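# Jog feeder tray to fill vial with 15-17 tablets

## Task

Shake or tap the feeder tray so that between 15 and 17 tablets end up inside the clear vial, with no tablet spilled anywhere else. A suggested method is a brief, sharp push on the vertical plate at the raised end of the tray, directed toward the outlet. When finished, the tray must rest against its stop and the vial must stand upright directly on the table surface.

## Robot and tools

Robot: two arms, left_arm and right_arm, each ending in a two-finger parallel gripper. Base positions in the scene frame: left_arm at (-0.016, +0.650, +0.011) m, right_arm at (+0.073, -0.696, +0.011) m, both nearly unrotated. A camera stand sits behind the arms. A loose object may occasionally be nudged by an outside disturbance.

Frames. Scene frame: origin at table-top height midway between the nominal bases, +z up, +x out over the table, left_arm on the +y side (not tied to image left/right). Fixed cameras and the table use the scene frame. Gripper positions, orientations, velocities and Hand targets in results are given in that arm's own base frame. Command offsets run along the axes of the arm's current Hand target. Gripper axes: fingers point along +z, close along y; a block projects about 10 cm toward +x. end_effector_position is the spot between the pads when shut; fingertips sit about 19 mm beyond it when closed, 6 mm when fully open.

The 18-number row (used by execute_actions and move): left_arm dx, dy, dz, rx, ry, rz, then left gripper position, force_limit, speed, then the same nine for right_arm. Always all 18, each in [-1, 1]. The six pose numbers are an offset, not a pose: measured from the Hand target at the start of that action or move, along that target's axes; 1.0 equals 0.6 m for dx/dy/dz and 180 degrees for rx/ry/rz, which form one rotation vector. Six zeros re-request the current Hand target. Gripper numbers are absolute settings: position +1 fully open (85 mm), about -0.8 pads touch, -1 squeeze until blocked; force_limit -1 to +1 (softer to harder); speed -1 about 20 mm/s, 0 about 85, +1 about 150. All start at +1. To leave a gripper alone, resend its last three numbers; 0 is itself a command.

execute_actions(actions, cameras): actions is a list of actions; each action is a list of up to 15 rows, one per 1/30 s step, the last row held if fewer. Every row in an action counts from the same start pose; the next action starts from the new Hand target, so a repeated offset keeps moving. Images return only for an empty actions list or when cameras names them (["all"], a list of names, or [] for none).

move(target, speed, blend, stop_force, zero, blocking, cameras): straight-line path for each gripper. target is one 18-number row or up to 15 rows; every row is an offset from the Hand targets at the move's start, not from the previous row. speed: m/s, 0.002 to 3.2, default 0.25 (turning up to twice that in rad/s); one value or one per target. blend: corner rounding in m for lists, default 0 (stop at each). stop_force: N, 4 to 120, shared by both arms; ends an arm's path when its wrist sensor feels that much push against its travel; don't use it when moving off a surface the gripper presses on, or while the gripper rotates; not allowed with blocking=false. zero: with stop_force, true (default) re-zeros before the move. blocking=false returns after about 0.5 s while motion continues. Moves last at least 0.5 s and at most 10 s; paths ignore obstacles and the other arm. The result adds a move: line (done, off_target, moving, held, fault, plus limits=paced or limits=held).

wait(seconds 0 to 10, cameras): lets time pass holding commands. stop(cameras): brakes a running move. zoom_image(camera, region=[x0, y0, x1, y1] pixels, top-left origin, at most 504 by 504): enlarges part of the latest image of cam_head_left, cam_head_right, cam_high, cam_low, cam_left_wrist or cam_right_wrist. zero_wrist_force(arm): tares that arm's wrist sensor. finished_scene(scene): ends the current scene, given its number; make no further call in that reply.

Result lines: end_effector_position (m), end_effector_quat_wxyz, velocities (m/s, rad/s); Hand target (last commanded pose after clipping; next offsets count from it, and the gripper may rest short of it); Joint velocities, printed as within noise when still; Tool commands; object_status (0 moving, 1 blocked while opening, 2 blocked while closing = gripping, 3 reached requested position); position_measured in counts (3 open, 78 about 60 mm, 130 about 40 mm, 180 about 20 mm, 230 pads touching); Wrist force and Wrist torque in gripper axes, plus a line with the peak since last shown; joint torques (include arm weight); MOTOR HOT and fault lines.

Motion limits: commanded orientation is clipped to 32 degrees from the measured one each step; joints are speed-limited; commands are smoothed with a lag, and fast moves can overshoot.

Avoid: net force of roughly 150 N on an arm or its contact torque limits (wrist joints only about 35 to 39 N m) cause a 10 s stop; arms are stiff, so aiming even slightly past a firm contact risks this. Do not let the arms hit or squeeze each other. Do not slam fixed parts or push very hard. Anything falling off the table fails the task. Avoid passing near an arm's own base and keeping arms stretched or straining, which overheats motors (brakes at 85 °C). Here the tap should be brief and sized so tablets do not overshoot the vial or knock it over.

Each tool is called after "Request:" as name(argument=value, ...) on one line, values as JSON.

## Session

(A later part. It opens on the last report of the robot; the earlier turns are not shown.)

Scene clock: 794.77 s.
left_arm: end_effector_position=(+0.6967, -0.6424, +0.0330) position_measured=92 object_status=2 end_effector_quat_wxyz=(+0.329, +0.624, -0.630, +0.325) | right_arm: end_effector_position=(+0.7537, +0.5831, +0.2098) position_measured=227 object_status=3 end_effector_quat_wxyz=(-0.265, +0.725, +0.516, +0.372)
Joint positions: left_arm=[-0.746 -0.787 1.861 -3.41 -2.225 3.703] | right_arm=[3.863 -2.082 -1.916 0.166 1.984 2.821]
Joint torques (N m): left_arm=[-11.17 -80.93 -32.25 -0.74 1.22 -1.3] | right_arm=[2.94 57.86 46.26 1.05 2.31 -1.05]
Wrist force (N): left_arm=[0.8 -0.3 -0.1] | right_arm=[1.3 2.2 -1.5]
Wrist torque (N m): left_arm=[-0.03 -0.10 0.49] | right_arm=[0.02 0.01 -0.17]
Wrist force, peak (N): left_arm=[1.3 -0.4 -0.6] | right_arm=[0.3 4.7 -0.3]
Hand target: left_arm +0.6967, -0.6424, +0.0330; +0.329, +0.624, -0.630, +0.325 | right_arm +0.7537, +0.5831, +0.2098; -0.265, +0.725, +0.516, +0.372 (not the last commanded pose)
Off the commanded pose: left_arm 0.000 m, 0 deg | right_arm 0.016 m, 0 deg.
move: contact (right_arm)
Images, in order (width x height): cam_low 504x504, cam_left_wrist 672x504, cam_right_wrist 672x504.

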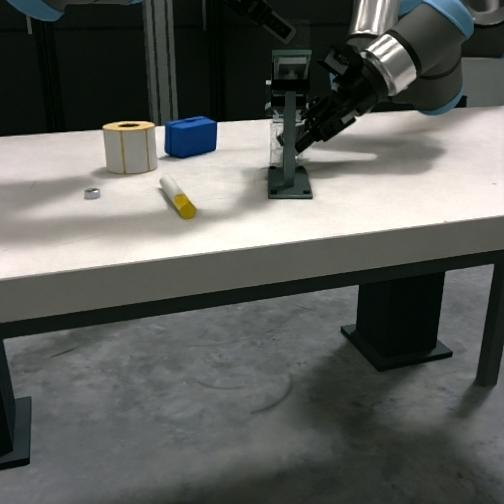

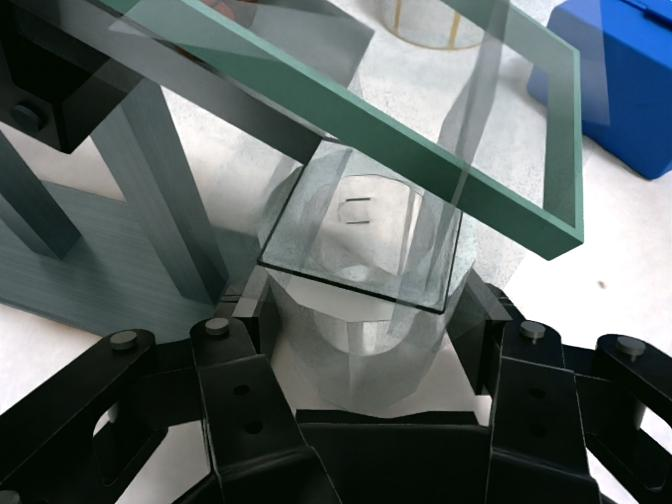

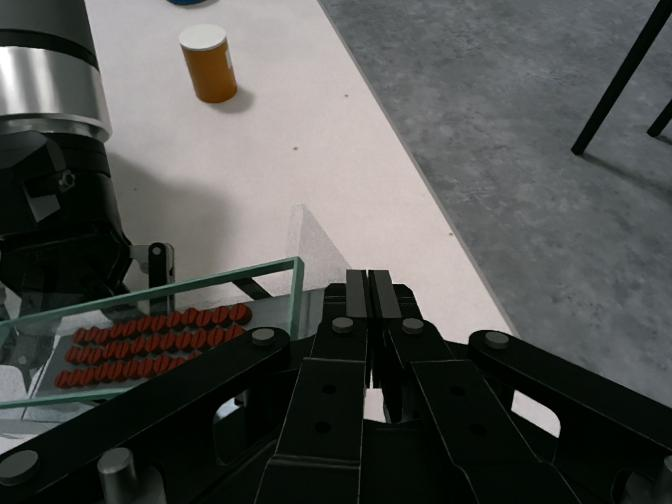

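Request:
execute_actions(actions=[[[0,0,0,0,0,0,-1,-1,-1,0,-0.008,0,0,0,0,-0.78,-1,1],[0,0,0,0,0,0,-1,-1,-1,0,-0.016,0,0,0,0,-0.78,-1,1],[0,0,0,0,0,0,-1,-1,-1,0,-0.016,0,0,0,0,-0.78,-1,1],[0,0,0,0,0,0,-1,-1,-1,0,-0.008,0,0,0,0,-0.78,-1,1],[0,0,0,0,0,0,-1,-1,-1,0,0,0,0,0,0,-0.78,-1,1],[0,0,0,0,0,0,-1,-1,-1,0,0.01,0,0,0,0,-0.78,-1,1],[0,0,0,0,0,0,-1,-1,-1,0,0.016,0,0,0,0,-0.78,-1,1]]], cameras=["cam_right_wrist","cam_left_wrist"])

Request:
zoom_image(camera="cam_right_wrist", region=[0, 200, 400, 500])

Request:
zoom_image(camera="cam_left_wrist", region=[200, 0, 600, 300])

Scene clock: 813.87 s.
left_arm: end_effector_position=(+0.6967, -0.6424, +0.0330) position_measured=92 object_status=2 end_effector_quat_wxyz=(+0.329, +0.624, -0.630, +0.325) | right_arm: end_effector_position=(+0.7627, +0.5800, +0.2097) position_measured=227 object_status=3 end_effector_quat_wxyz=(-0.265, +0.725, +0.516, +0.371)
Joint positions: left_arm=[-0.746 -0.787 1.861 -3.41 -2.225 3.703] | right_arm=[3.852 -2.089 -1.903 0.156 1.993 2.814]
Joint torques (N m): left_arm=[-10.85 -81.75 -30.61 -0.55 0.98 -1.42] | right_arm=[-6.81 100.8 31.43 8.87 -0.41 0.65]
Wrist force (N): left_arm=[0.8 -0.1 -0.2] | right_arm=[-0.7 -2.4 0.2]
Wrist torque (N m): left_arm=[0.00 -0.13 0.49] | right_arm=[-0.41 0.13 0.03]
Wrist force, peak (N): left_arm=[1.5 -0.2 -0.6] | right_arm=[4.8 66.5 -7.0]
Hand target: left_arm +0.6967, -0.6424, +0.0330; +0.329, +0.624, -0.630, +0.325 | right_arm +0.7628, +0.5800, +0.2098; -0.265, +0.725, +0.516, +0.372
Off the commanded pose: left_arm 0.000 m, 0 deg | right_arm 0.000 m, 0 deg.
Images, in order (width x height): cam_left_wrist 672x504, cam_right_wrist 672x504.

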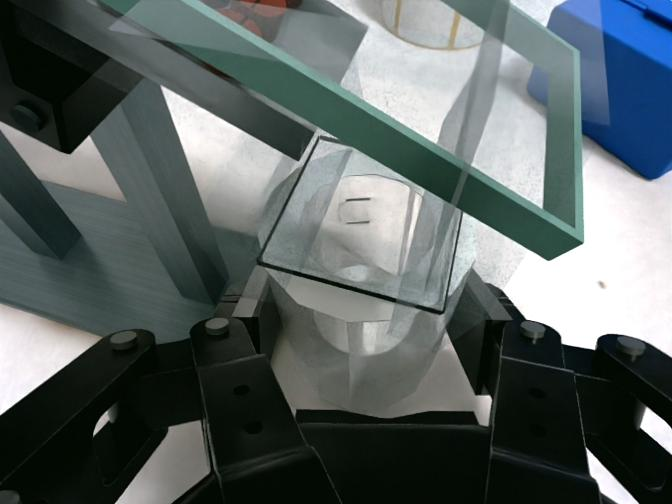

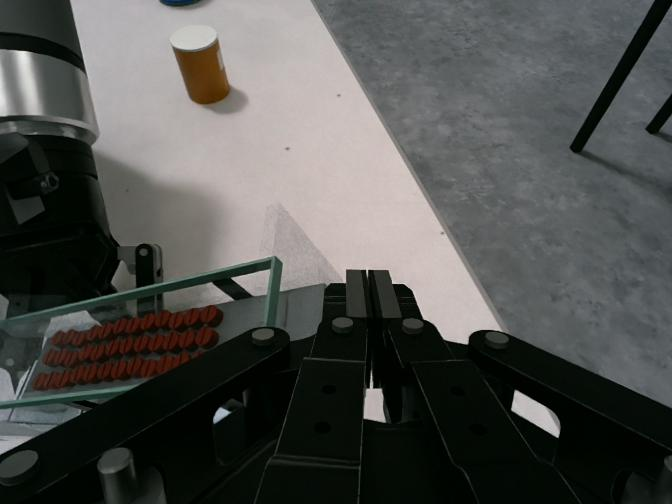

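Scaled by 1.260 from the camera's 672x504 image, which has a finer 960x720 frame.

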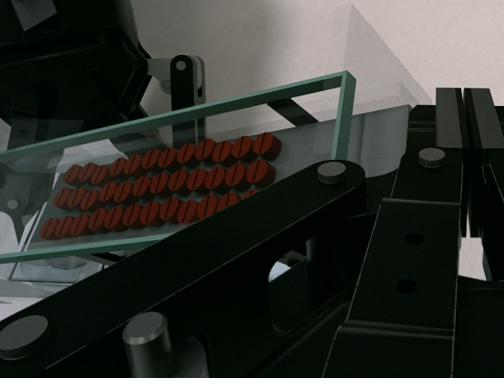

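Scaled by 1.260 from the camera's 672x504 image, which has a finer 960x720 frame.

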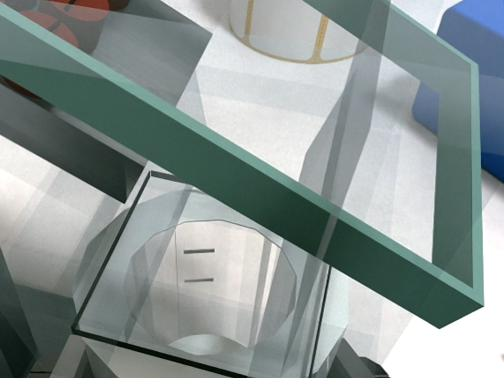

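Request:
move(target=[0,0,0,0,0,0,-1,-1,-1,0,-0.026,0,0,0,0,-0.78,-1,1], speed=0.03, cameras=["cam_right_wrist","cam_left_wrist"])

Request:
zoom_image(camera="cam_right_wrist", region=[0, 200, 400, 500])

Request:
zoom_image(camera="cam_left_wrist", region=[200, 0, 600, 300])

Scene clock: 836.83 s.
left_arm: end_effector_position=(+0.6967, -0.6424, +0.0330) position_measured=92 object_status=2 end_effector_quat_wxyz=(+0.329, +0.624, -0.630, +0.325) | right_arm: end_effector_position=(+0.7480, +0.5850, +0.2099) position_measured=227 object_status=3 end_effector_quat_wxyz=(-0.265, +0.725, +0.516, +0.372)
Joint positions: left_arm=[-0.746 -0.787 1.861 -3.41 -2.225 3.703] | right_arm=[3.87 -2.078 -1.924 0.172 1.978 2.827]
Joint torques (N m): left_arm=[-10.41 -81.34 -28.63 -0.62 1.15 -0.97] | right_arm=[13.99 65.51 34.18 0.99 11.87 -0.72]
Wrist force (N): left_arm=[1.3 0.0 -0.2] | right_arm=[2.4 29.7 0.0]
Wrist torque (N m): left_arm=[0.02 -0.20 0.49] | right_arm=[-0.63 0.15 -0.33]
Wrist force, peak (N): left_arm=[1.6 -0.4 -0.5] | right_arm=[2.3 30.4 -0.1]
Hand target: left_arm +0.6967, -0.6424, +0.0330; +0.329, +0.624, -0.630, +0.325 | right_arm +0.7480, +0.5851, +0.2098; -0.265, +0.725, +0.516, +0.372
Off the commanded pose: left_arm 0.000 m, 0 deg | right_arm 0.000 m, 0 deg.
move: done
Images, in order (width x height): cam_left_wrist 672x504, cam_right_wrist 672x504.

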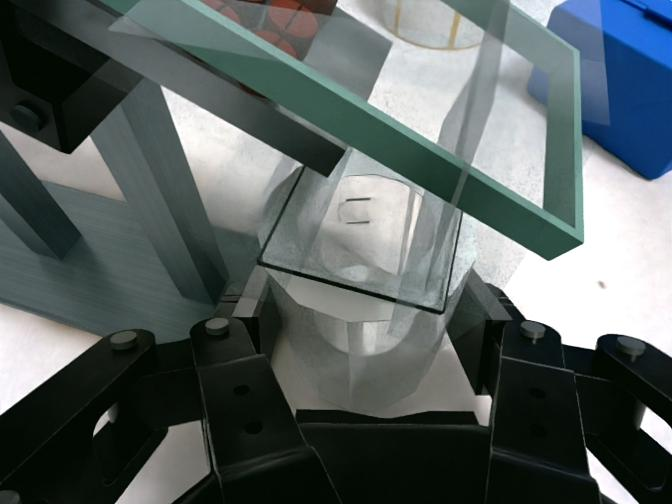

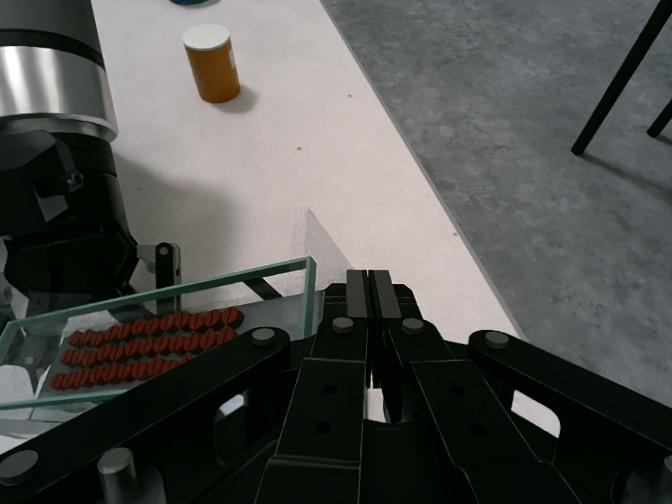

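Scaled by 1.260 from the camera's 672x504 image, which has a finer 960x720 frame.

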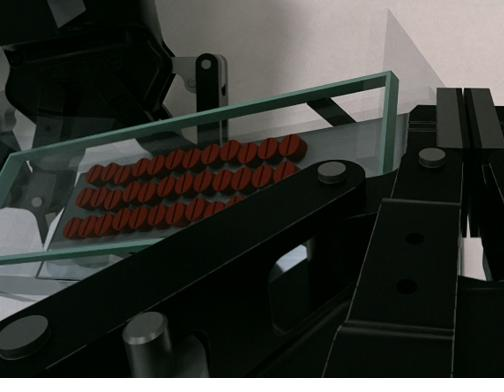

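Scaled by 1.260 from the camera's 672x504 image, which has a finer 960x720 frame.

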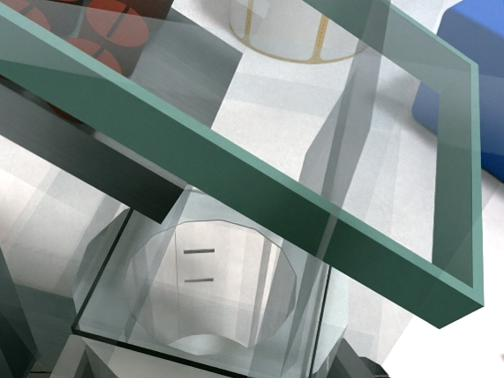

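Request:
execute_actions(actions=[[[0,0,0,0,0,0,-1,-1,-1,0,0.035,0,0,0,0,-0.78,-1,1]]], cameras=["cam_right_wrist","cam_left_wrist"])

Request:
zoom_image(camera="cam_right_wrist", region=[0, 200, 400, 500])

Request:
zoom_image(camera="cam_left_wrist", region=[200, 0, 600, 300])

Scene clock: 853.30 s.
left_arm: end_effector_position=(+0.6967, -0.6424, +0.0330) position_measured=92 object_status=2 end_effector_quat_wxyz=(+0.329, +0.624, -0.630, +0.325) | right_arm: end_effector_position=(+0.7678, +0.5782, +0.2097) position_measured=227 object_status=3 end_effector_quat_wxyz=(-0.265, +0.725, +0.516, +0.371)
Joint positions: left_arm=[-0.746 -0.787 1.861 -3.41 -2.225 3.703] | right_arm=[3.846 -2.093 -1.895 0.151 1.997 2.81]
Joint torques (N m): left_arm=[-9.97 -80.82 -28.25 -0.51 0.84 -1.02] | right_arm=[-9.96 101.6 37.2 8.8 1.04 -1.18]
Wrist force (N): left_arm=[1.0 -0.4 -0.4] | right_arm=[-2.8 -3.3 0.5]
Wrist torque (N m): left_arm=[-0.06 -0.15 0.50] | right_arm=[-0.57 0.50 0.03]
Wrist force, peak (N): left_arm=[1.4 -0.2 -0.6] | right_arm=[0.9 30.4 -0.9]
Hand target: left_arm +0.6967, -0.6424, +0.0330; +0.329, +0.624, -0.630, +0.325 | right_arm +0.7679, +0.5782, +0.2098; -0.265, +0.725, +0.516, +0.372
Off the commanded pose: left_arm 0.000 m, 0 deg | right_arm 0.000 m, 0 deg.
Images, in order (width x height): cam_left_wrist 672x504, cam_right_wrist 672x504.

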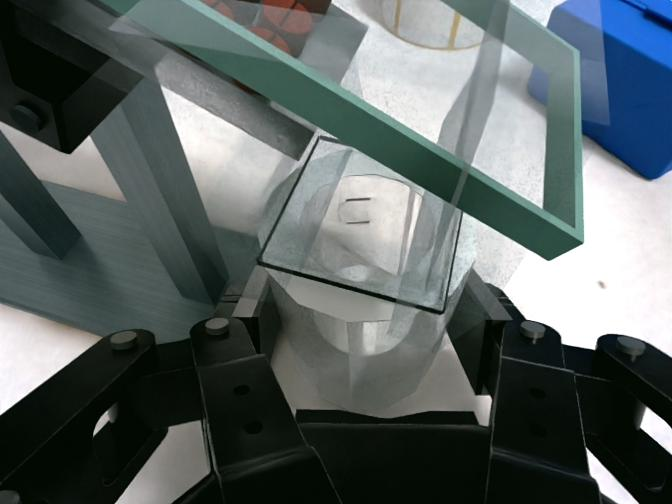

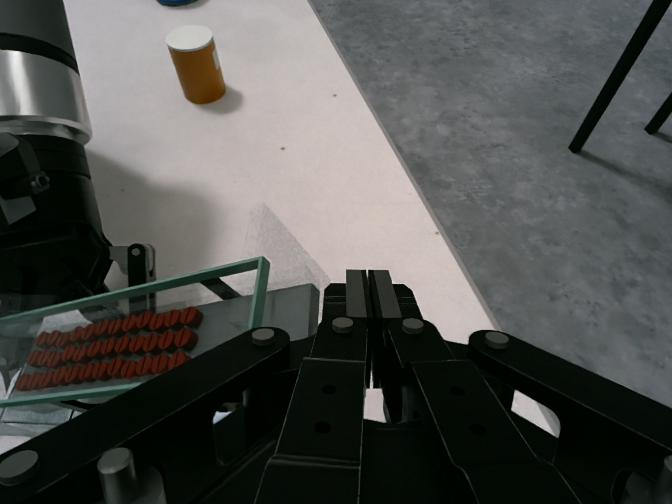

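Scaled by 1.260 from the camera's 672x504 image, which has a finer 960x720 frame.

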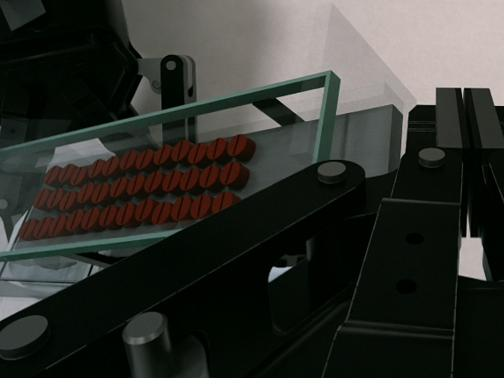

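Scaled by 1.260 from the camera's 672x504 image, which has a finer 960x720 frame.

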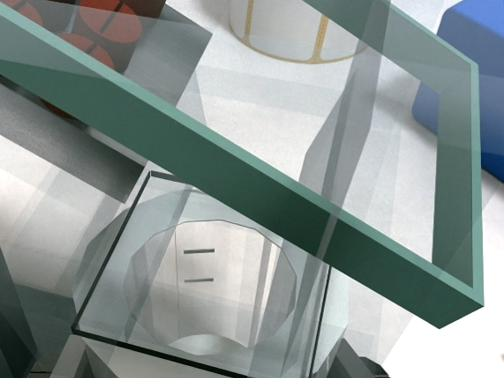

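Request:
execute_actions(actions=[[[0,0,0,0,0,0,-1,-1,-1,0,-0.004,0,0,0,0,-0.78,-1,1],[0,0,0,0,0,0,-1,-1,-1,0,-0.009,0,0,0,0,-0.78,-1,1],[0,0,0,0,0,0,-1,-1,-1,0,-0.014,0,0,0,0,-0.78,-1,1],[0,0,0,0,0,0,-1,-1,-1,0,-0.019,0,0,0,0,-0.78,-1,1],[0,0,0,0,0,0,-1,-1,-1,0,-0.023,0,0,0,0,-0.78,-1,1],[0,0,0,0,0,0,-1,-1,-1,0,-0.026,0,0,0,0,-0.78,-1,1],[0,0,0,0,0,0,-1,-1,-1,0,-0.029,0,0,0,0,-0.78,-1,1],[0,0,0,0,0,0,-1,-1,-1,0,-0.031,0,0,0,0,-0.78,-1,1],[0,0,0,0,0,0,-1,-1,-1,0,-0.033,0,0,0,0,-0.78,-1,1],[0,0,0,0,0,0,-1,-1,-1,0,-0.035,0,0,0,0,-0.78,-1,1]],[[0,0,0,0,0,0,-1,-1,-1,0,0.035,0,0,0,0,-0.78,-1,1]]], cameras=["cam_right_wrist","cam_left_wrist"])

Request:
zoom_image(camera="cam_right_wrist", region=[0, 200, 400, 500])

Request:
zoom_image(camera="cam_left_wrist", region=[200, 0, 600, 300])

Scene clock: 877.27 s.
left_arm: end_effector_position=(+0.6967, -0.6424, +0.0330) position_measured=92 object_status=2 end_effector_quat_wxyz=(+0.329, +0.624, -0.630, +0.325) | right_arm: end_effector_position=(+0.7678, +0.5782, +0.2097) position_measured=227 object_status=3 end_effector_quat_wxyz=(-0.265, +0.725, +0.516, +0.371)
Joint positions: left_arm=[-0.746 -0.787 1.861 -3.41 -2.225 3.703] | right_arm=[3.846 -2.093 -1.895 0.151 1.997 2.81]
Joint torques (N m): left_arm=[-10.87 -82.94 -25.92 -0.88 0.69 -0.73] | right_arm=[-11.05 97.13 40.82 8.34 1.46 -1.24]
Wrist force (N): left_arm=[1.1 -0.4 -0.4] | right_arm=[-2.6 -2.2 0.1]
Wrist torque (N m): left_arm=[-0.04 -0.16 0.49] | right_arm=[-0.37 0.46 0.03]
Wrist force, peak (N): left_arm=[1.4 0.0 -0.5] | right_arm=[-0.1 30.2 2.1]
Hand target: left_arm +0.6967, -0.6424, +0.0330; +0.329, +0.624, -0.630, +0.325 | right_arm +0.7679, +0.5782, +0.2098; -0.265, +0.725, +0.516, +0.372
Off the commanded pose: left_arm 0.000 m, 0 deg | right_arm 0.000 m, 0 deg.
Images, in order (width x height): cam_left_wrist 672x504, cam_right_wrist 672x504.

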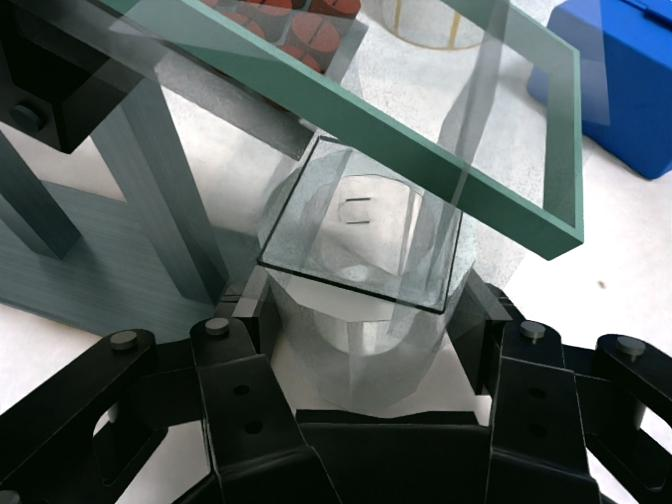

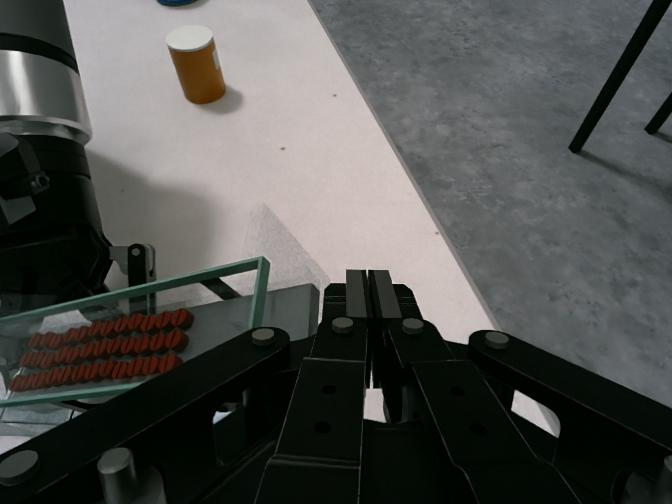

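Scaled by 1.260 from the camera's 672x504 image, which has a finer 960x720 frame.

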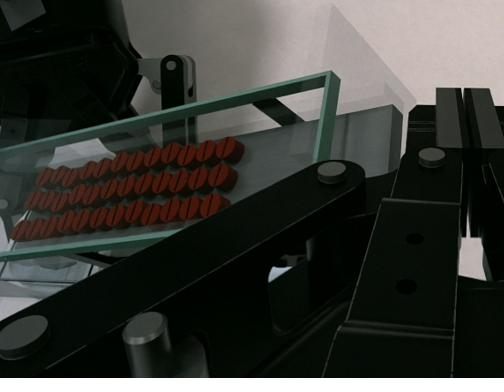

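Scaled by 1.260 from the camera's 672x504 image, which has a finer 960x720 frame.

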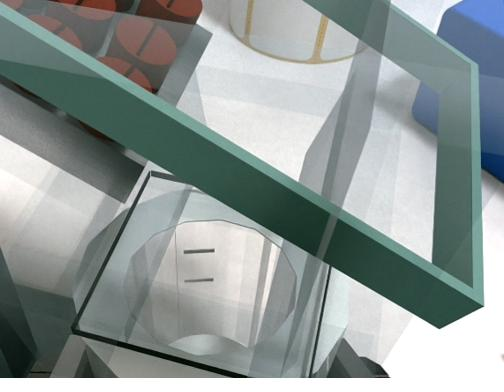

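Request:
execute_actions(actions=[[[0,0,0,0,0,0,-1,-1,-1,0,-0.004,0,0,0,0,-0.78,-1,1],[0,0,0,0,0,0,-1,-1,-1,0,-0.009,0,0,0,0,-0.78,-1,1],[0,0,0,0,0,0,-1,-1,-1,0,-0.014,0,0,0,0,-0.78,-1,1],[0,0,0,0,0,0,-1,-1,-1,0,-0.019,0,0,0,0,-0.78,-1,1],[0,0,0,0,0,0,-1,-1,-1,0,-0.023,0,0,0,0,-0.78,-1,1],[0,0,0,0,0,0,-1,-1,-1,0,-0.026,0,0,0,0,-0.78,-1,1],[0,0,0,0,0,0,-1,-1,-1,0,-0.029,0,0,0,0,-0.78,-1,1],[0,0,0,0,0,0,-1,-1,-1,0,-0.031,0,0,0,0,-0.78,-1,1],[0,0,0,0,0,0,-1,-1,-1,0,-0.033,0,0,0,0,-0.78,-1,1],[0,0,0,0,0,0,-1,-1,-1,0,-0.035,0,0,0,0,-0.78,-1,1]],[[0,0,0,0,0,0,-1,-1,-1,0,0.035,0,0,0,0,-0.78,-1,1]]], cameras=["cam_right_wrist","cam_left_wrist"])

Request:
zoom_image(camera="cam_right_wrist", region=[0, 200, 400, 500])

Request:
zoom_image(camera="cam_left_wrist", region=[200, 0, 600, 420])

Scene clock: 890.87 s.
left_arm: end_effector_position=(+0.6967, -0.6424, +0.0330) position_measured=92 object_status=2 end_effector_quat_wxyz=(+0.329, +0.624, -0.630, +0.325) | right_arm: end_effector_position=(+0.7678, +0.5782, +0.2097) position_measured=227 object_status=3 end_effector_quat_wxyz=(-0.265, +0.725, +0.516, +0.371)
Joint positions: left_arm=[-0.746 -0.787 1.861 -3.41 -2.225 3.703] | right_arm=[3.846 -2.093 -1.895 0.151 1.997 2.81]
Joint torques (N m): left_arm=[-11 -83.03 -25.51 -0.3 1.2 -0.87] | right_arm=[-11.43 98.36 40.03 8.52 1.49 -1.22]
Wrist force (N): left_arm=[0.8 -0.3 -0.4] | right_arm=[-1.3 -2.4 -0.2]
Wrist torque (N m): left_arm=[-0.03 -0.11 0.49] | right_arm=[-0.41 0.26 0.03]
Wrist force, peak (N): left_arm=[1.6 -0.1 -0.4] | right_arm=[0.7 31.4 1.1]
Hand target: left_arm +0.6967, -0.6424, +0.0330; +0.329, +0.624, -0.630, +0.325 | right_arm +0.7679, +0.5782, +0.2098; -0.265, +0.725, +0.516, +0.372
Off the commanded pose: left_arm 0.000 m, 0 deg | right_arm 0.000 m, 0 deg.
Images, in order (width x height): cam_left_wrist 672x504, cam_right_wrist 672x504.

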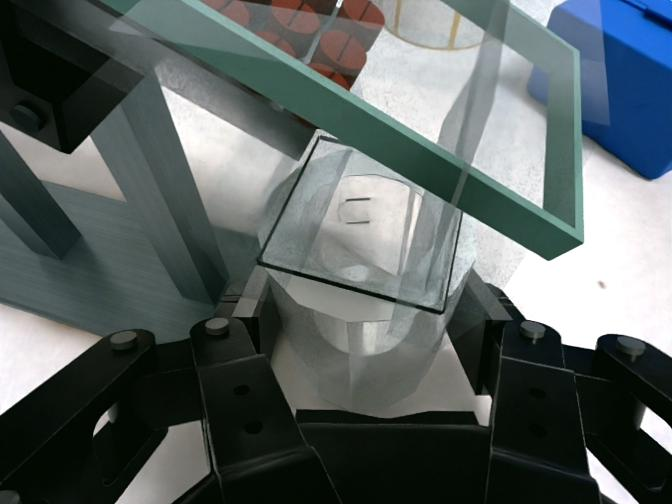

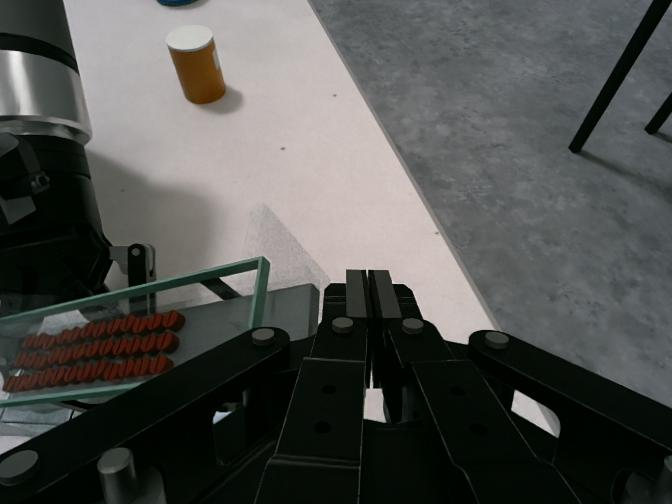

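Scaled by 1.260 from the camera's 672x504 image, which has a finer 960x720 frame.

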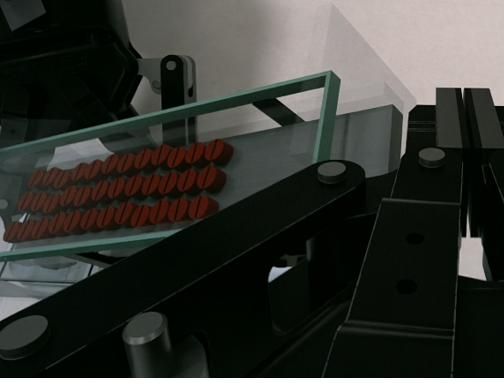

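Scaled by 1.200 from the camera's 672x504 image, which has a finer 960x720 frame.

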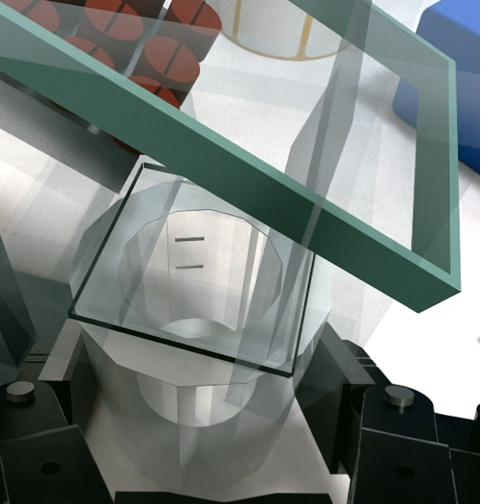

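Request:
execute_actions(actions=[[[0,0,0,0,0,0,-1,-1,-1,0,-0.004,0,0,0,0,-0.78,-1,1],[0,0,0,0,0,0,-1,-1,-1,0,-0.009,0,0,0,0,-0.78,-1,1],[0,0,0,0,0,0,-1,-1,-1,0,-0.014,0,0,0,0,-0.78,-1,1],[0,0,0,0,0,0,-1,-1,-1,0,-0.019,0,0,0,0,-0.78,-1,1],[0,0,0,0,0,0,-1,-1,-1,0,-0.023,0,0,0,0,-0.78,-1,1],[0,0,0,0,0,0,-1,-1,-1,0,-0.026,0,0,0,0,-0.78,-1,1],[0,0,0,0,0,0,-1,-1,-1,0,-0.029,0,0,0,0,-0.78,-1,1],[0,0,0,0,0,0,-1,-1,-1,0,-0.031,0,0,0,0,-0.78,-1,1],[0,0,0,0,0,0,-1,-1,-1,0,-0.033,0,0,0,0,-0.78,-1,1],[0,0,0,0,0,0,-1,-1,-1,0,-0.035,0,0,0,0,-0.78,-1,1]],[[0,0,0,0,0,0,-1,-1,-1,0,0.035,0,0,0,0,-0.78,-1,1]]], cameras=["cam_right_wrist","cam_left_wrist"])

Request:
zoom_image(camera="cam_left_wrist", region=[200, 0, 600, 420])

Scene clock: 905.27 s.
left_arm: end_effector_position=(+0.6967, -0.6424, +0.0330) position_measured=92 object_status=2 end_effector_quat_wxyz=(+0.329, +0.624, -0.630, +0.325) | right_arm: end_effector_position=(+0.7678, +0.5782, +0.2097) position_measured=227 object_status=3 end_effector_quat_wxyz=(-0.265, +0.725, +0.516, +0.371)
Joint positions: left_arm=[-0.746 -0.787 1.861 -3.41 -2.225 3.703] | right_arm=[3.846 -2.093 -1.895 0.151 1.997 2.81]
Joint torques (N m): left_arm=[-9.91 -84.76 -23.33 -0.59 0.75 -0.72] | right_arm=[-10.34 98.2 39.93 8.45 1.8 -1.26]
Wrist force (N): left_arm=[1.1 -0.2 -0.7] | right_arm=[-0.8 -3.2 -1.3]
Wrist torque (N m): left_arm=[-0.01 -0.16 0.49] | right_arm=[-0.55 0.17 0.03]
Wrist force, peak (N): left_arm=[1.6 0.0 -0.5] | right_arm=[1.6 30.8 1.9]
Hand target: left_arm +0.6967, -0.6424, +0.0330; +0.329, +0.624, -0.630, +0.325 | right_arm +0.7679, +0.5782, +0.2098; -0.265, +0.725, +0.516, +0.372
Off the commanded pose: left_arm 0.000 m, 0 deg | right_arm 0.000 m, 0 deg.
Images, in order (width x height): cam_left_wrist 672x504, cam_right_wrist 672x504.

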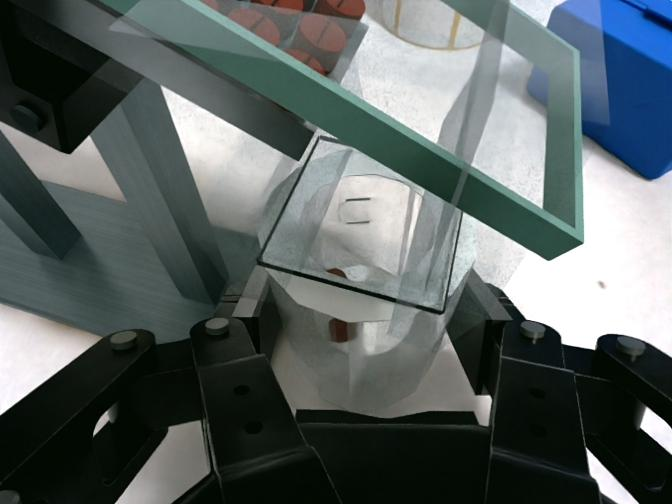

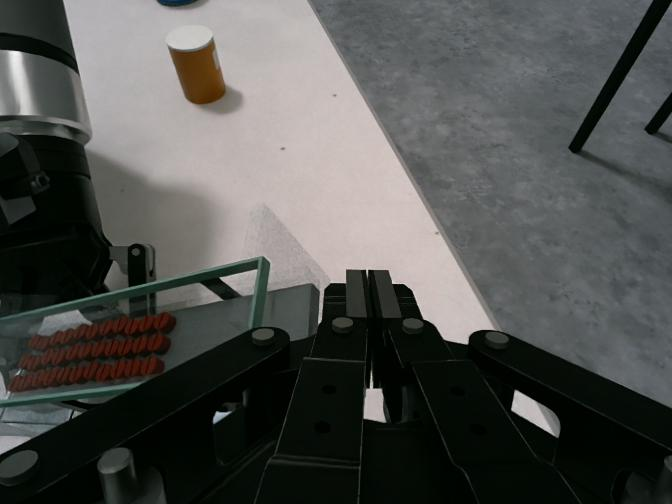

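Scaled by 1.200 from the camera's 672x504 image, which has a finer 960x720 frame.

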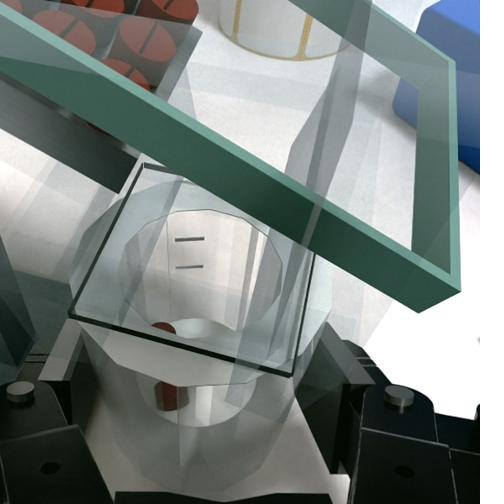

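Request:
wait(seconds=0, cameras=["all"])

Request:
zoom_image(camera="cam_high", region=[210, 250, 270, 310])

Request:
zoom_image(camera="cam_left_wrist", region=[250, 150, 490, 420])

Request:
zoom_image(camera="cam_head_left", region=[175, 230, 225, 300])

Request:
zoom_image(camera="cam_right_wrist", region=[0, 280, 200, 420])

Scene clock: 917.27 s.
left_arm: end_effector_position=(+0.6967, -0.6424, +0.0330) position_measured=92 object_status=2 end_effector_quat_wxyz=(+0.329, +0.624, -0.630, +0.325) | right_arm: end_effector_position=(+0.7679, +0.5782, +0.2098) position_measured=227 object_status=3 end_effector_quat_wxyz=(-0.265, +0.725, +0.516, +0.372)
Joint positions: left_arm=[-0.746 -0.787 1.861 -3.41 -2.225 3.703] | right_arm=[3.846 -2.093 -1.895 0.151 1.997 2.809]
Joint torques (N m): left_arm=[-9.69 -83.98 -22 -1.53 0.99 -0.44] | right_arm=[-10.02 101.94 49.03 8.66 2.03 -1.14]
Wrist force (N): left_arm=[1.1 -0.2 -0.4] | right_arm=[-0.8 -3.2 -1.1]
Wrist torque (N m): left_arm=[-0.01 -0.17 0.49] | right_arm=[-0.55 0.16 0.03]
Wrist force, peak (N): left_arm=[1.5 -0.3 -0.4] | right_arm=[-1.0 -3.7 -1.3]
Hand target: left_arm +0.6967, -0.6424, +0.0330; +0.329, +0.624, -0.630, +0.325 | right_arm +0.7679, +0.5782, +0.2098; -0.265, +0.725, +0.516, +0.372
Tool commands: left_gripper/position=-1.0 left_gripper/force_limit=-1.0 left_gripper/speed=-1.0 right_gripper/position=-0.78 right_gripper/force_limit=-1.0 right_gripper/speed=+1.0
Off the commanded pose: left_arm 0.000 m, 0 deg | right_arm 0.000 m, 0 deg.

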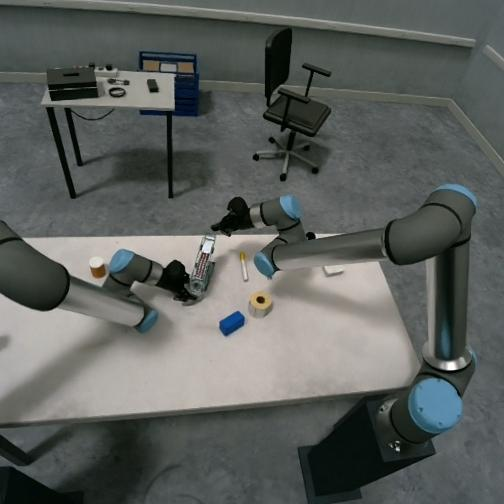

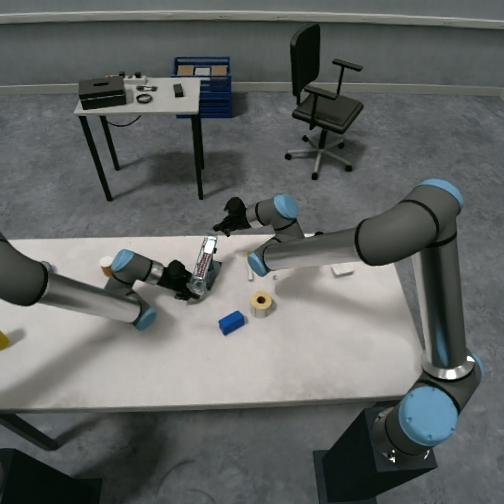

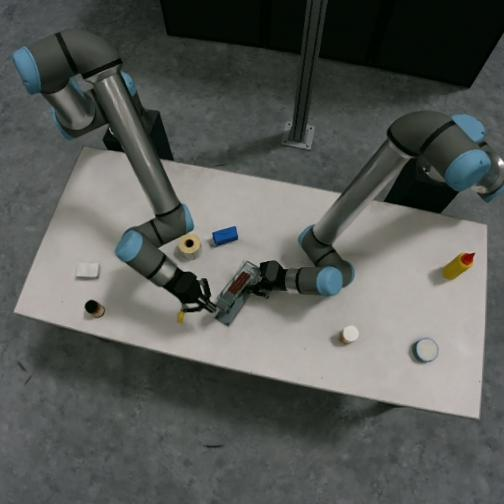

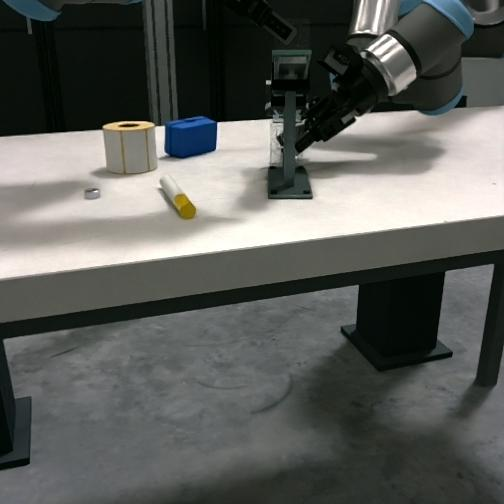

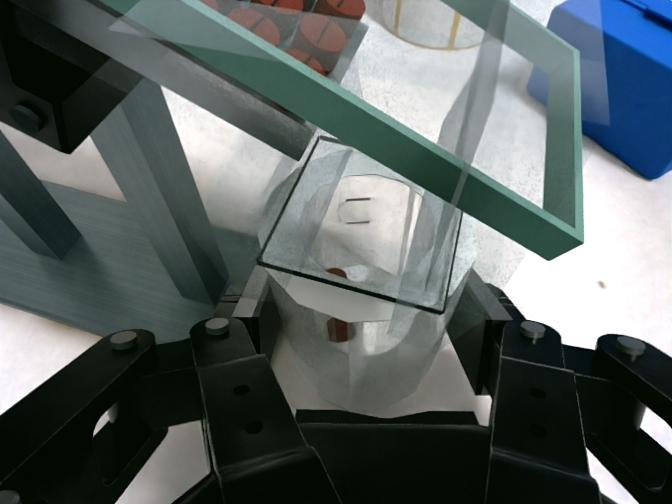

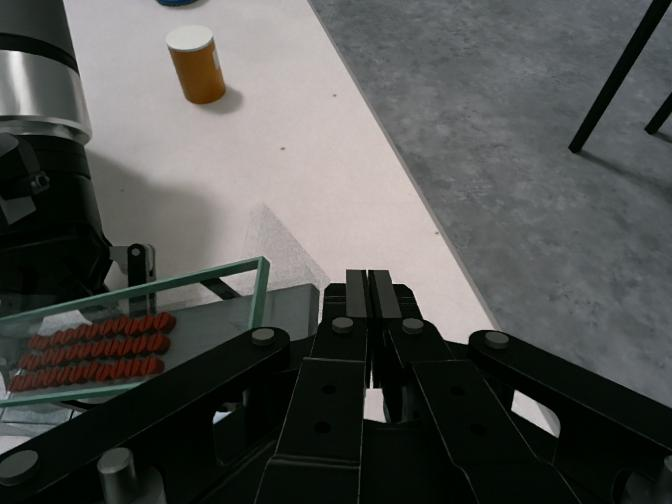

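Scaled by 8.400 from the camera's 504x504 image, which has a finer 720x720 frame.

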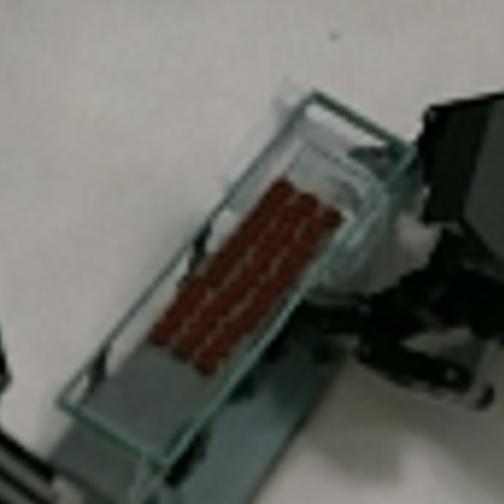

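Scaled by 1.867 from the camera's 672x504 image, which has a finer 960x720 frame.

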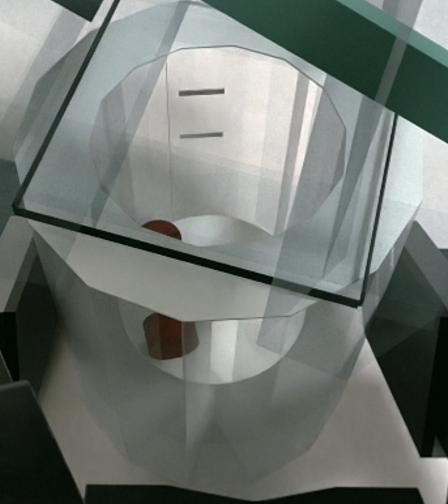

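Scaled by 7.200 from the camera's 504x504 image, which has a finer 720x720 frame.

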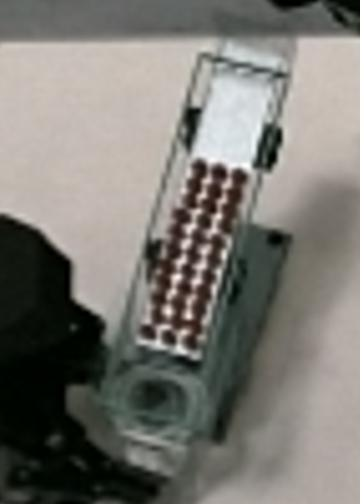

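Scaled by 2.520 from the camera's 672x504 image, which has a finer 960x720 frame.

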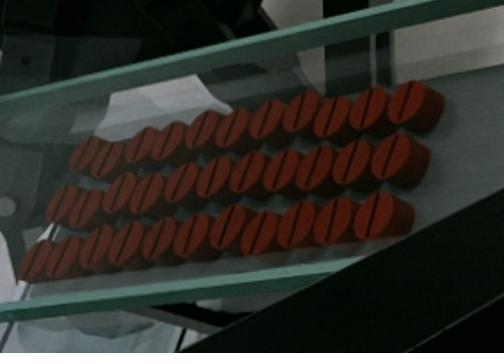

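Request:
execute_actions(actions=[[[0,0,0,0,0,0,-1,-1,-1,0,-0.004,0,0,0,0,-0.78,-1,1],[0,0,0,0,0,0,-1,-1,-1,0,-0.009,0,0,0,0,-0.78,-1,1],[0,0,0,0,0,0,-1,-1,-1,0,-0.014,0,0,0,0,-0.78,-1,1],[0,0,0,0,0,0,-1,-1,-1,0,-0.019,0,0,0,0,-0.78,-1,1],[0,0,0,0,0,0,-1,-1,-1,0,-0.023,0,0,0,0,-0.78,-1,1],[0,0,0,0,0,0,-1,-1,-1,0,-0.026,0,0,0,0,-0.78,-1,1],[0,0,0,0,0,0,-1,-1,-1,0,-0.029,0,0,0,0,-0.78,-1,1],[0,0,0,0,0,0,-1,-1,-1,0,-0.031,0,0,0,0,-0.78,-1,1],[0,0,0,0,0,0,-1,-1,-1,0,-0.033,0,0,0,0,-0.78,-1,1],[0,0,0,0,0,0,-1,-1,-1,0,-0.035,0,0,0,0,-0.78,-1,1]],[[0,0,0,0,0,0,-1,-1,-1,0,0.035,0,0,0,0,-0.78,-1,1]]], cameras=["cam_right_wrist","cam_left_wrist"])

Request:
zoom_image(camera="cam_left_wrist", region=[250, 150, 490, 420])

Request:
zoom_image(camera="cam_right_wrist", region=[0, 280, 200, 420])

Scene clock: 956.03 s.
left_arm: end_effector_position=(+0.6967, -0.6424, +0.0330) position_measured=92 object_status=2 end_effector_quat_wxyz=(+0.329, +0.624, -0.630, +0.325) | right_arm: end_effector_position=(+0.7678, +0.5782, +0.2097) position_measured=227 object_status=3 end_effector_quat_wxyz=(-0.265, +0.725, +0.516, +0.371)
Joint positions: left_arm=[-0.746 -0.787 1.861 -3.41 -2.225 3.703] | right_arm=[3.846 -2.093 -1.895 0.151 1.997 2.81]
Joint torques (N m): left_arm=[-8.2 -83.11 -22.32 -2.38 1.11 -0.1] | right_arm=[-13.4 98.02 40.63 8.5 1.47 -1.01]
Wrist force (N): left_arm=[1.4 -0.2 -0.4] | right_arm=[-2.1 -3.9 -1.5]
Wrist torque (N m): left_arm=[-0.02 -0.22 0.49] | right_arm=[-0.66 0.36 0.03]
Wrist force, peak (N): left_arm=[1.4 -0.5 -0.3] | right_arm=[1.5 30.1 0.4]
Hand target: left_arm +0.6967, -0.6424, +0.0330; +0.329, +0.624, -0.630, +0.325 | right_arm +0.7679, +0.5782, +0.2098; -0.265, +0.725, +0.516, +0.372
Off the commanded pose: left_arm 0.000 m, 0 deg | right_arm 0.000 m, 0 deg.
Images, in order (width x height): cam_left_wrist 672x504, cam_right_wrist 672x504.

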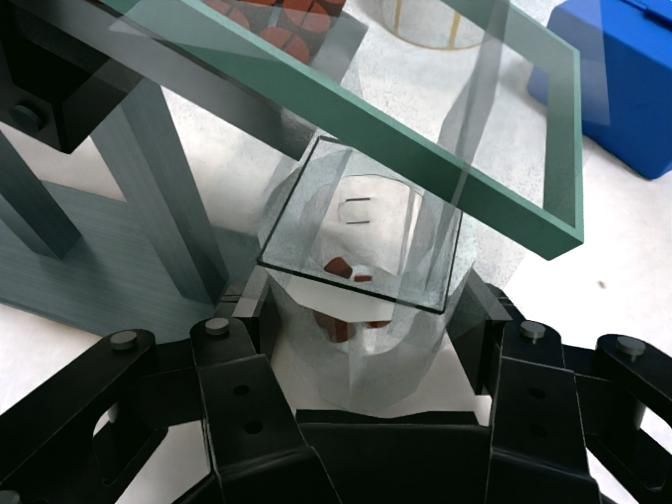

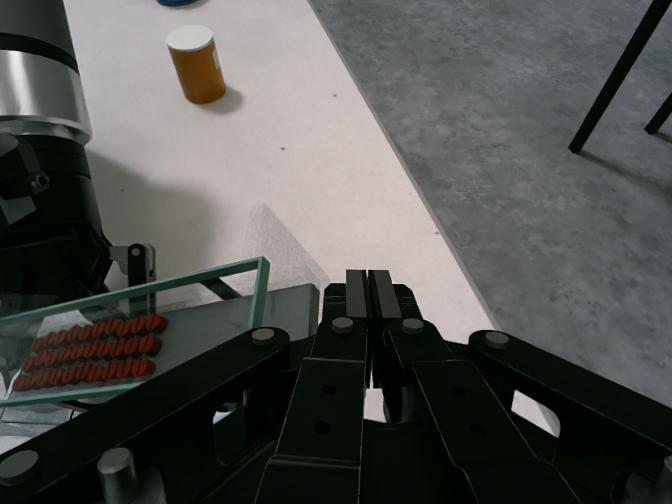

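Scaled by 1.867 from the camera's 672x504 image, which has a finer 960x720 frame.

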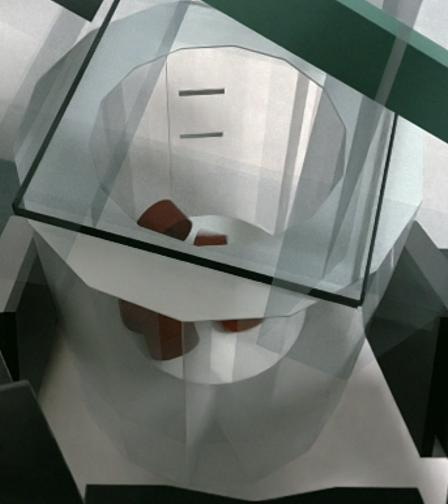

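Scaled by 2.520 from the camera's 672x504 image, which has a finer 960x720 frame.

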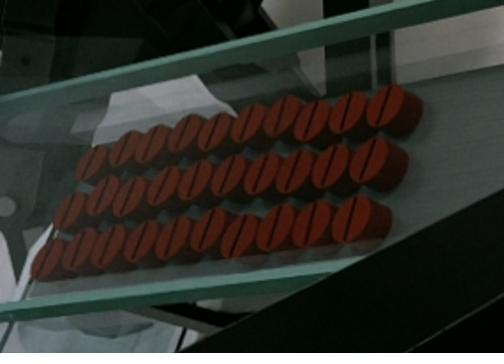

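Request:
execute_actions(actions=[[[0,0,0,0,0,0,-1,-1,-1,0,-0.004,0,0,0,0,-0.78,-1,1],[0,0,0,0,0,0,-1,-1,-1,0,-0.009,0,0,0,0,-0.78,-1,1],[0,0,0,0,0,0,-1,-1,-1,0,-0.014,0,0,0,0,-0.78,-1,1],[0,0,0,0,0,0,-1,-1,-1,0,-0.019,0,0,0,0,-0.78,-1,1],[0,0,0,0,0,0,-1,-1,-1,0,-0.023,0,0,0,0,-0.78,-1,1],[0,0,0,0,0,0,-1,-1,-1,0,-0.026,0,0,0,0,-0.78,-1,1],[0,0,0,0,0,0,-1,-1,-1,0,-0.029,0,0,0,0,-0.78,-1,1],[0,0,0,0,0,0,-1,-1,-1,0,-0.031,0,0,0,0,-0.78,-1,1],[0,0,0,0,0,0,-1,-1,-1,0,-0.033,0,0,0,0,-0.78,-1,1],[0,0,0,0,0,0,-1,-1,-1,0,-0.035,0,0,0,0,-0.78,-1,1]],[[0,0,0,0,0,0,-1,-1,-1,0,0.035,0,0,0,0,-0.78,-1,1]]], cameras=["cam_right_wrist","cam_left_wrist"])

Request:
zoom_image(camera="cam_left_wrist", region=[250, 150, 490, 420])

Request:
zoom_image(camera="cam_right_wrist", region=[0, 280, 200, 420])

Scene clock: 970.60 s.
left_arm: end_effector_position=(+0.6967, -0.6424, +0.0330) position_measured=92 object_status=2 end_effector_quat_wxyz=(+0.329, +0.624, -0.630, +0.325) | right_arm: end_effector_position=(+0.7678, +0.5782, +0.2097) position_measured=227 object_status=3 end_effector_quat_wxyz=(-0.265, +0.725, +0.516, +0.371)
Joint positions: left_arm=[-0.746 -0.787 1.861 -3.41 -2.225 3.703] | right_arm=[3.846 -2.093 -1.895 0.151 1.997 2.81]
Joint torques (N m): left_arm=[-11.98 -83.6 -21.62 -2.98 0.8 -0.13] | right_arm=[-10.54 99.02 40.87 8.35 1.78 -1.23]
Wrist force (N): left_arm=[1.0 -0.2 -0.2] | right_arm=[-1.0 -1.1 -1.6]
Wrist torque (N m): left_arm=[-0.01 -0.16 0.49] | right_arm=[-0.21 0.20 0.03]
Wrist force, peak (N): left_arm=[1.4 -0.3 -0.5] | right_arm=[0.6 29.8 0.1]
Hand target: left_arm +0.6967, -0.6424, +0.0330; +0.329, +0.624, -0.630, +0.325 | right_arm +0.7679, +0.5782, +0.2098; -0.265, +0.725, +0.516, +0.372
Off the commanded pose: left_arm 0.000 m, 0 deg | right_arm 0.000 m, 0 deg.
Images, in order (width x height): cam_left_wrist 672x504, cam_right_wrist 672x504.

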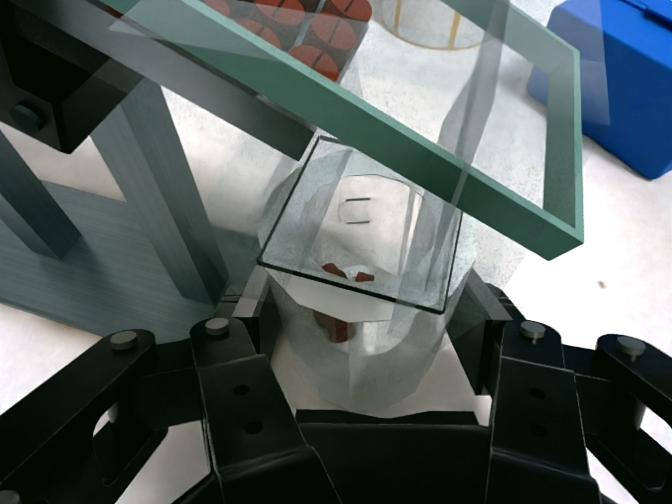

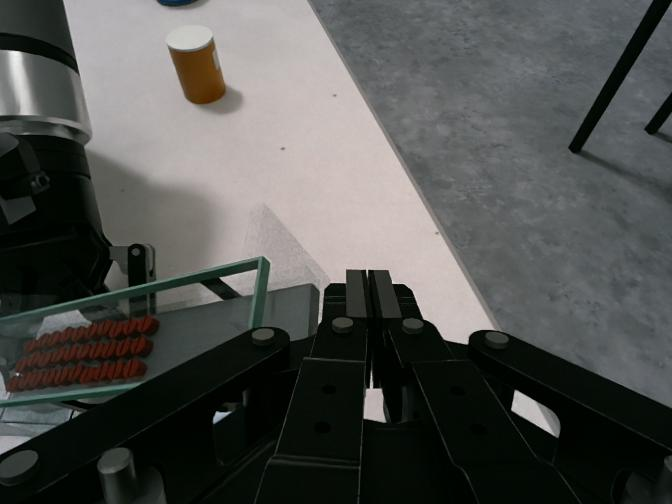

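Scaled by 1.867 from the camera's 672x504 image, which has a finer 960x720 frame.

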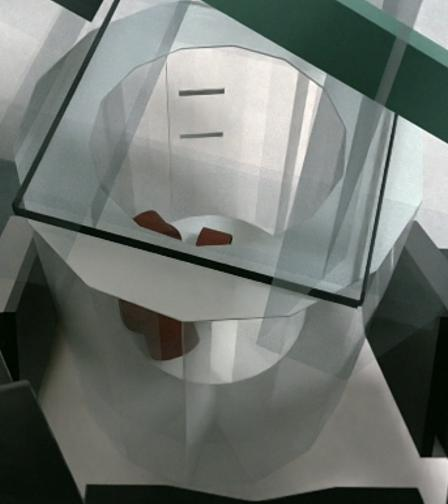

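Scaled by 2.520 from the camera's 672x504 image, which has a finer 960x720 frame.

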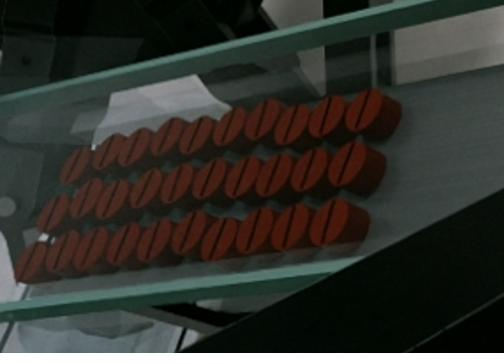

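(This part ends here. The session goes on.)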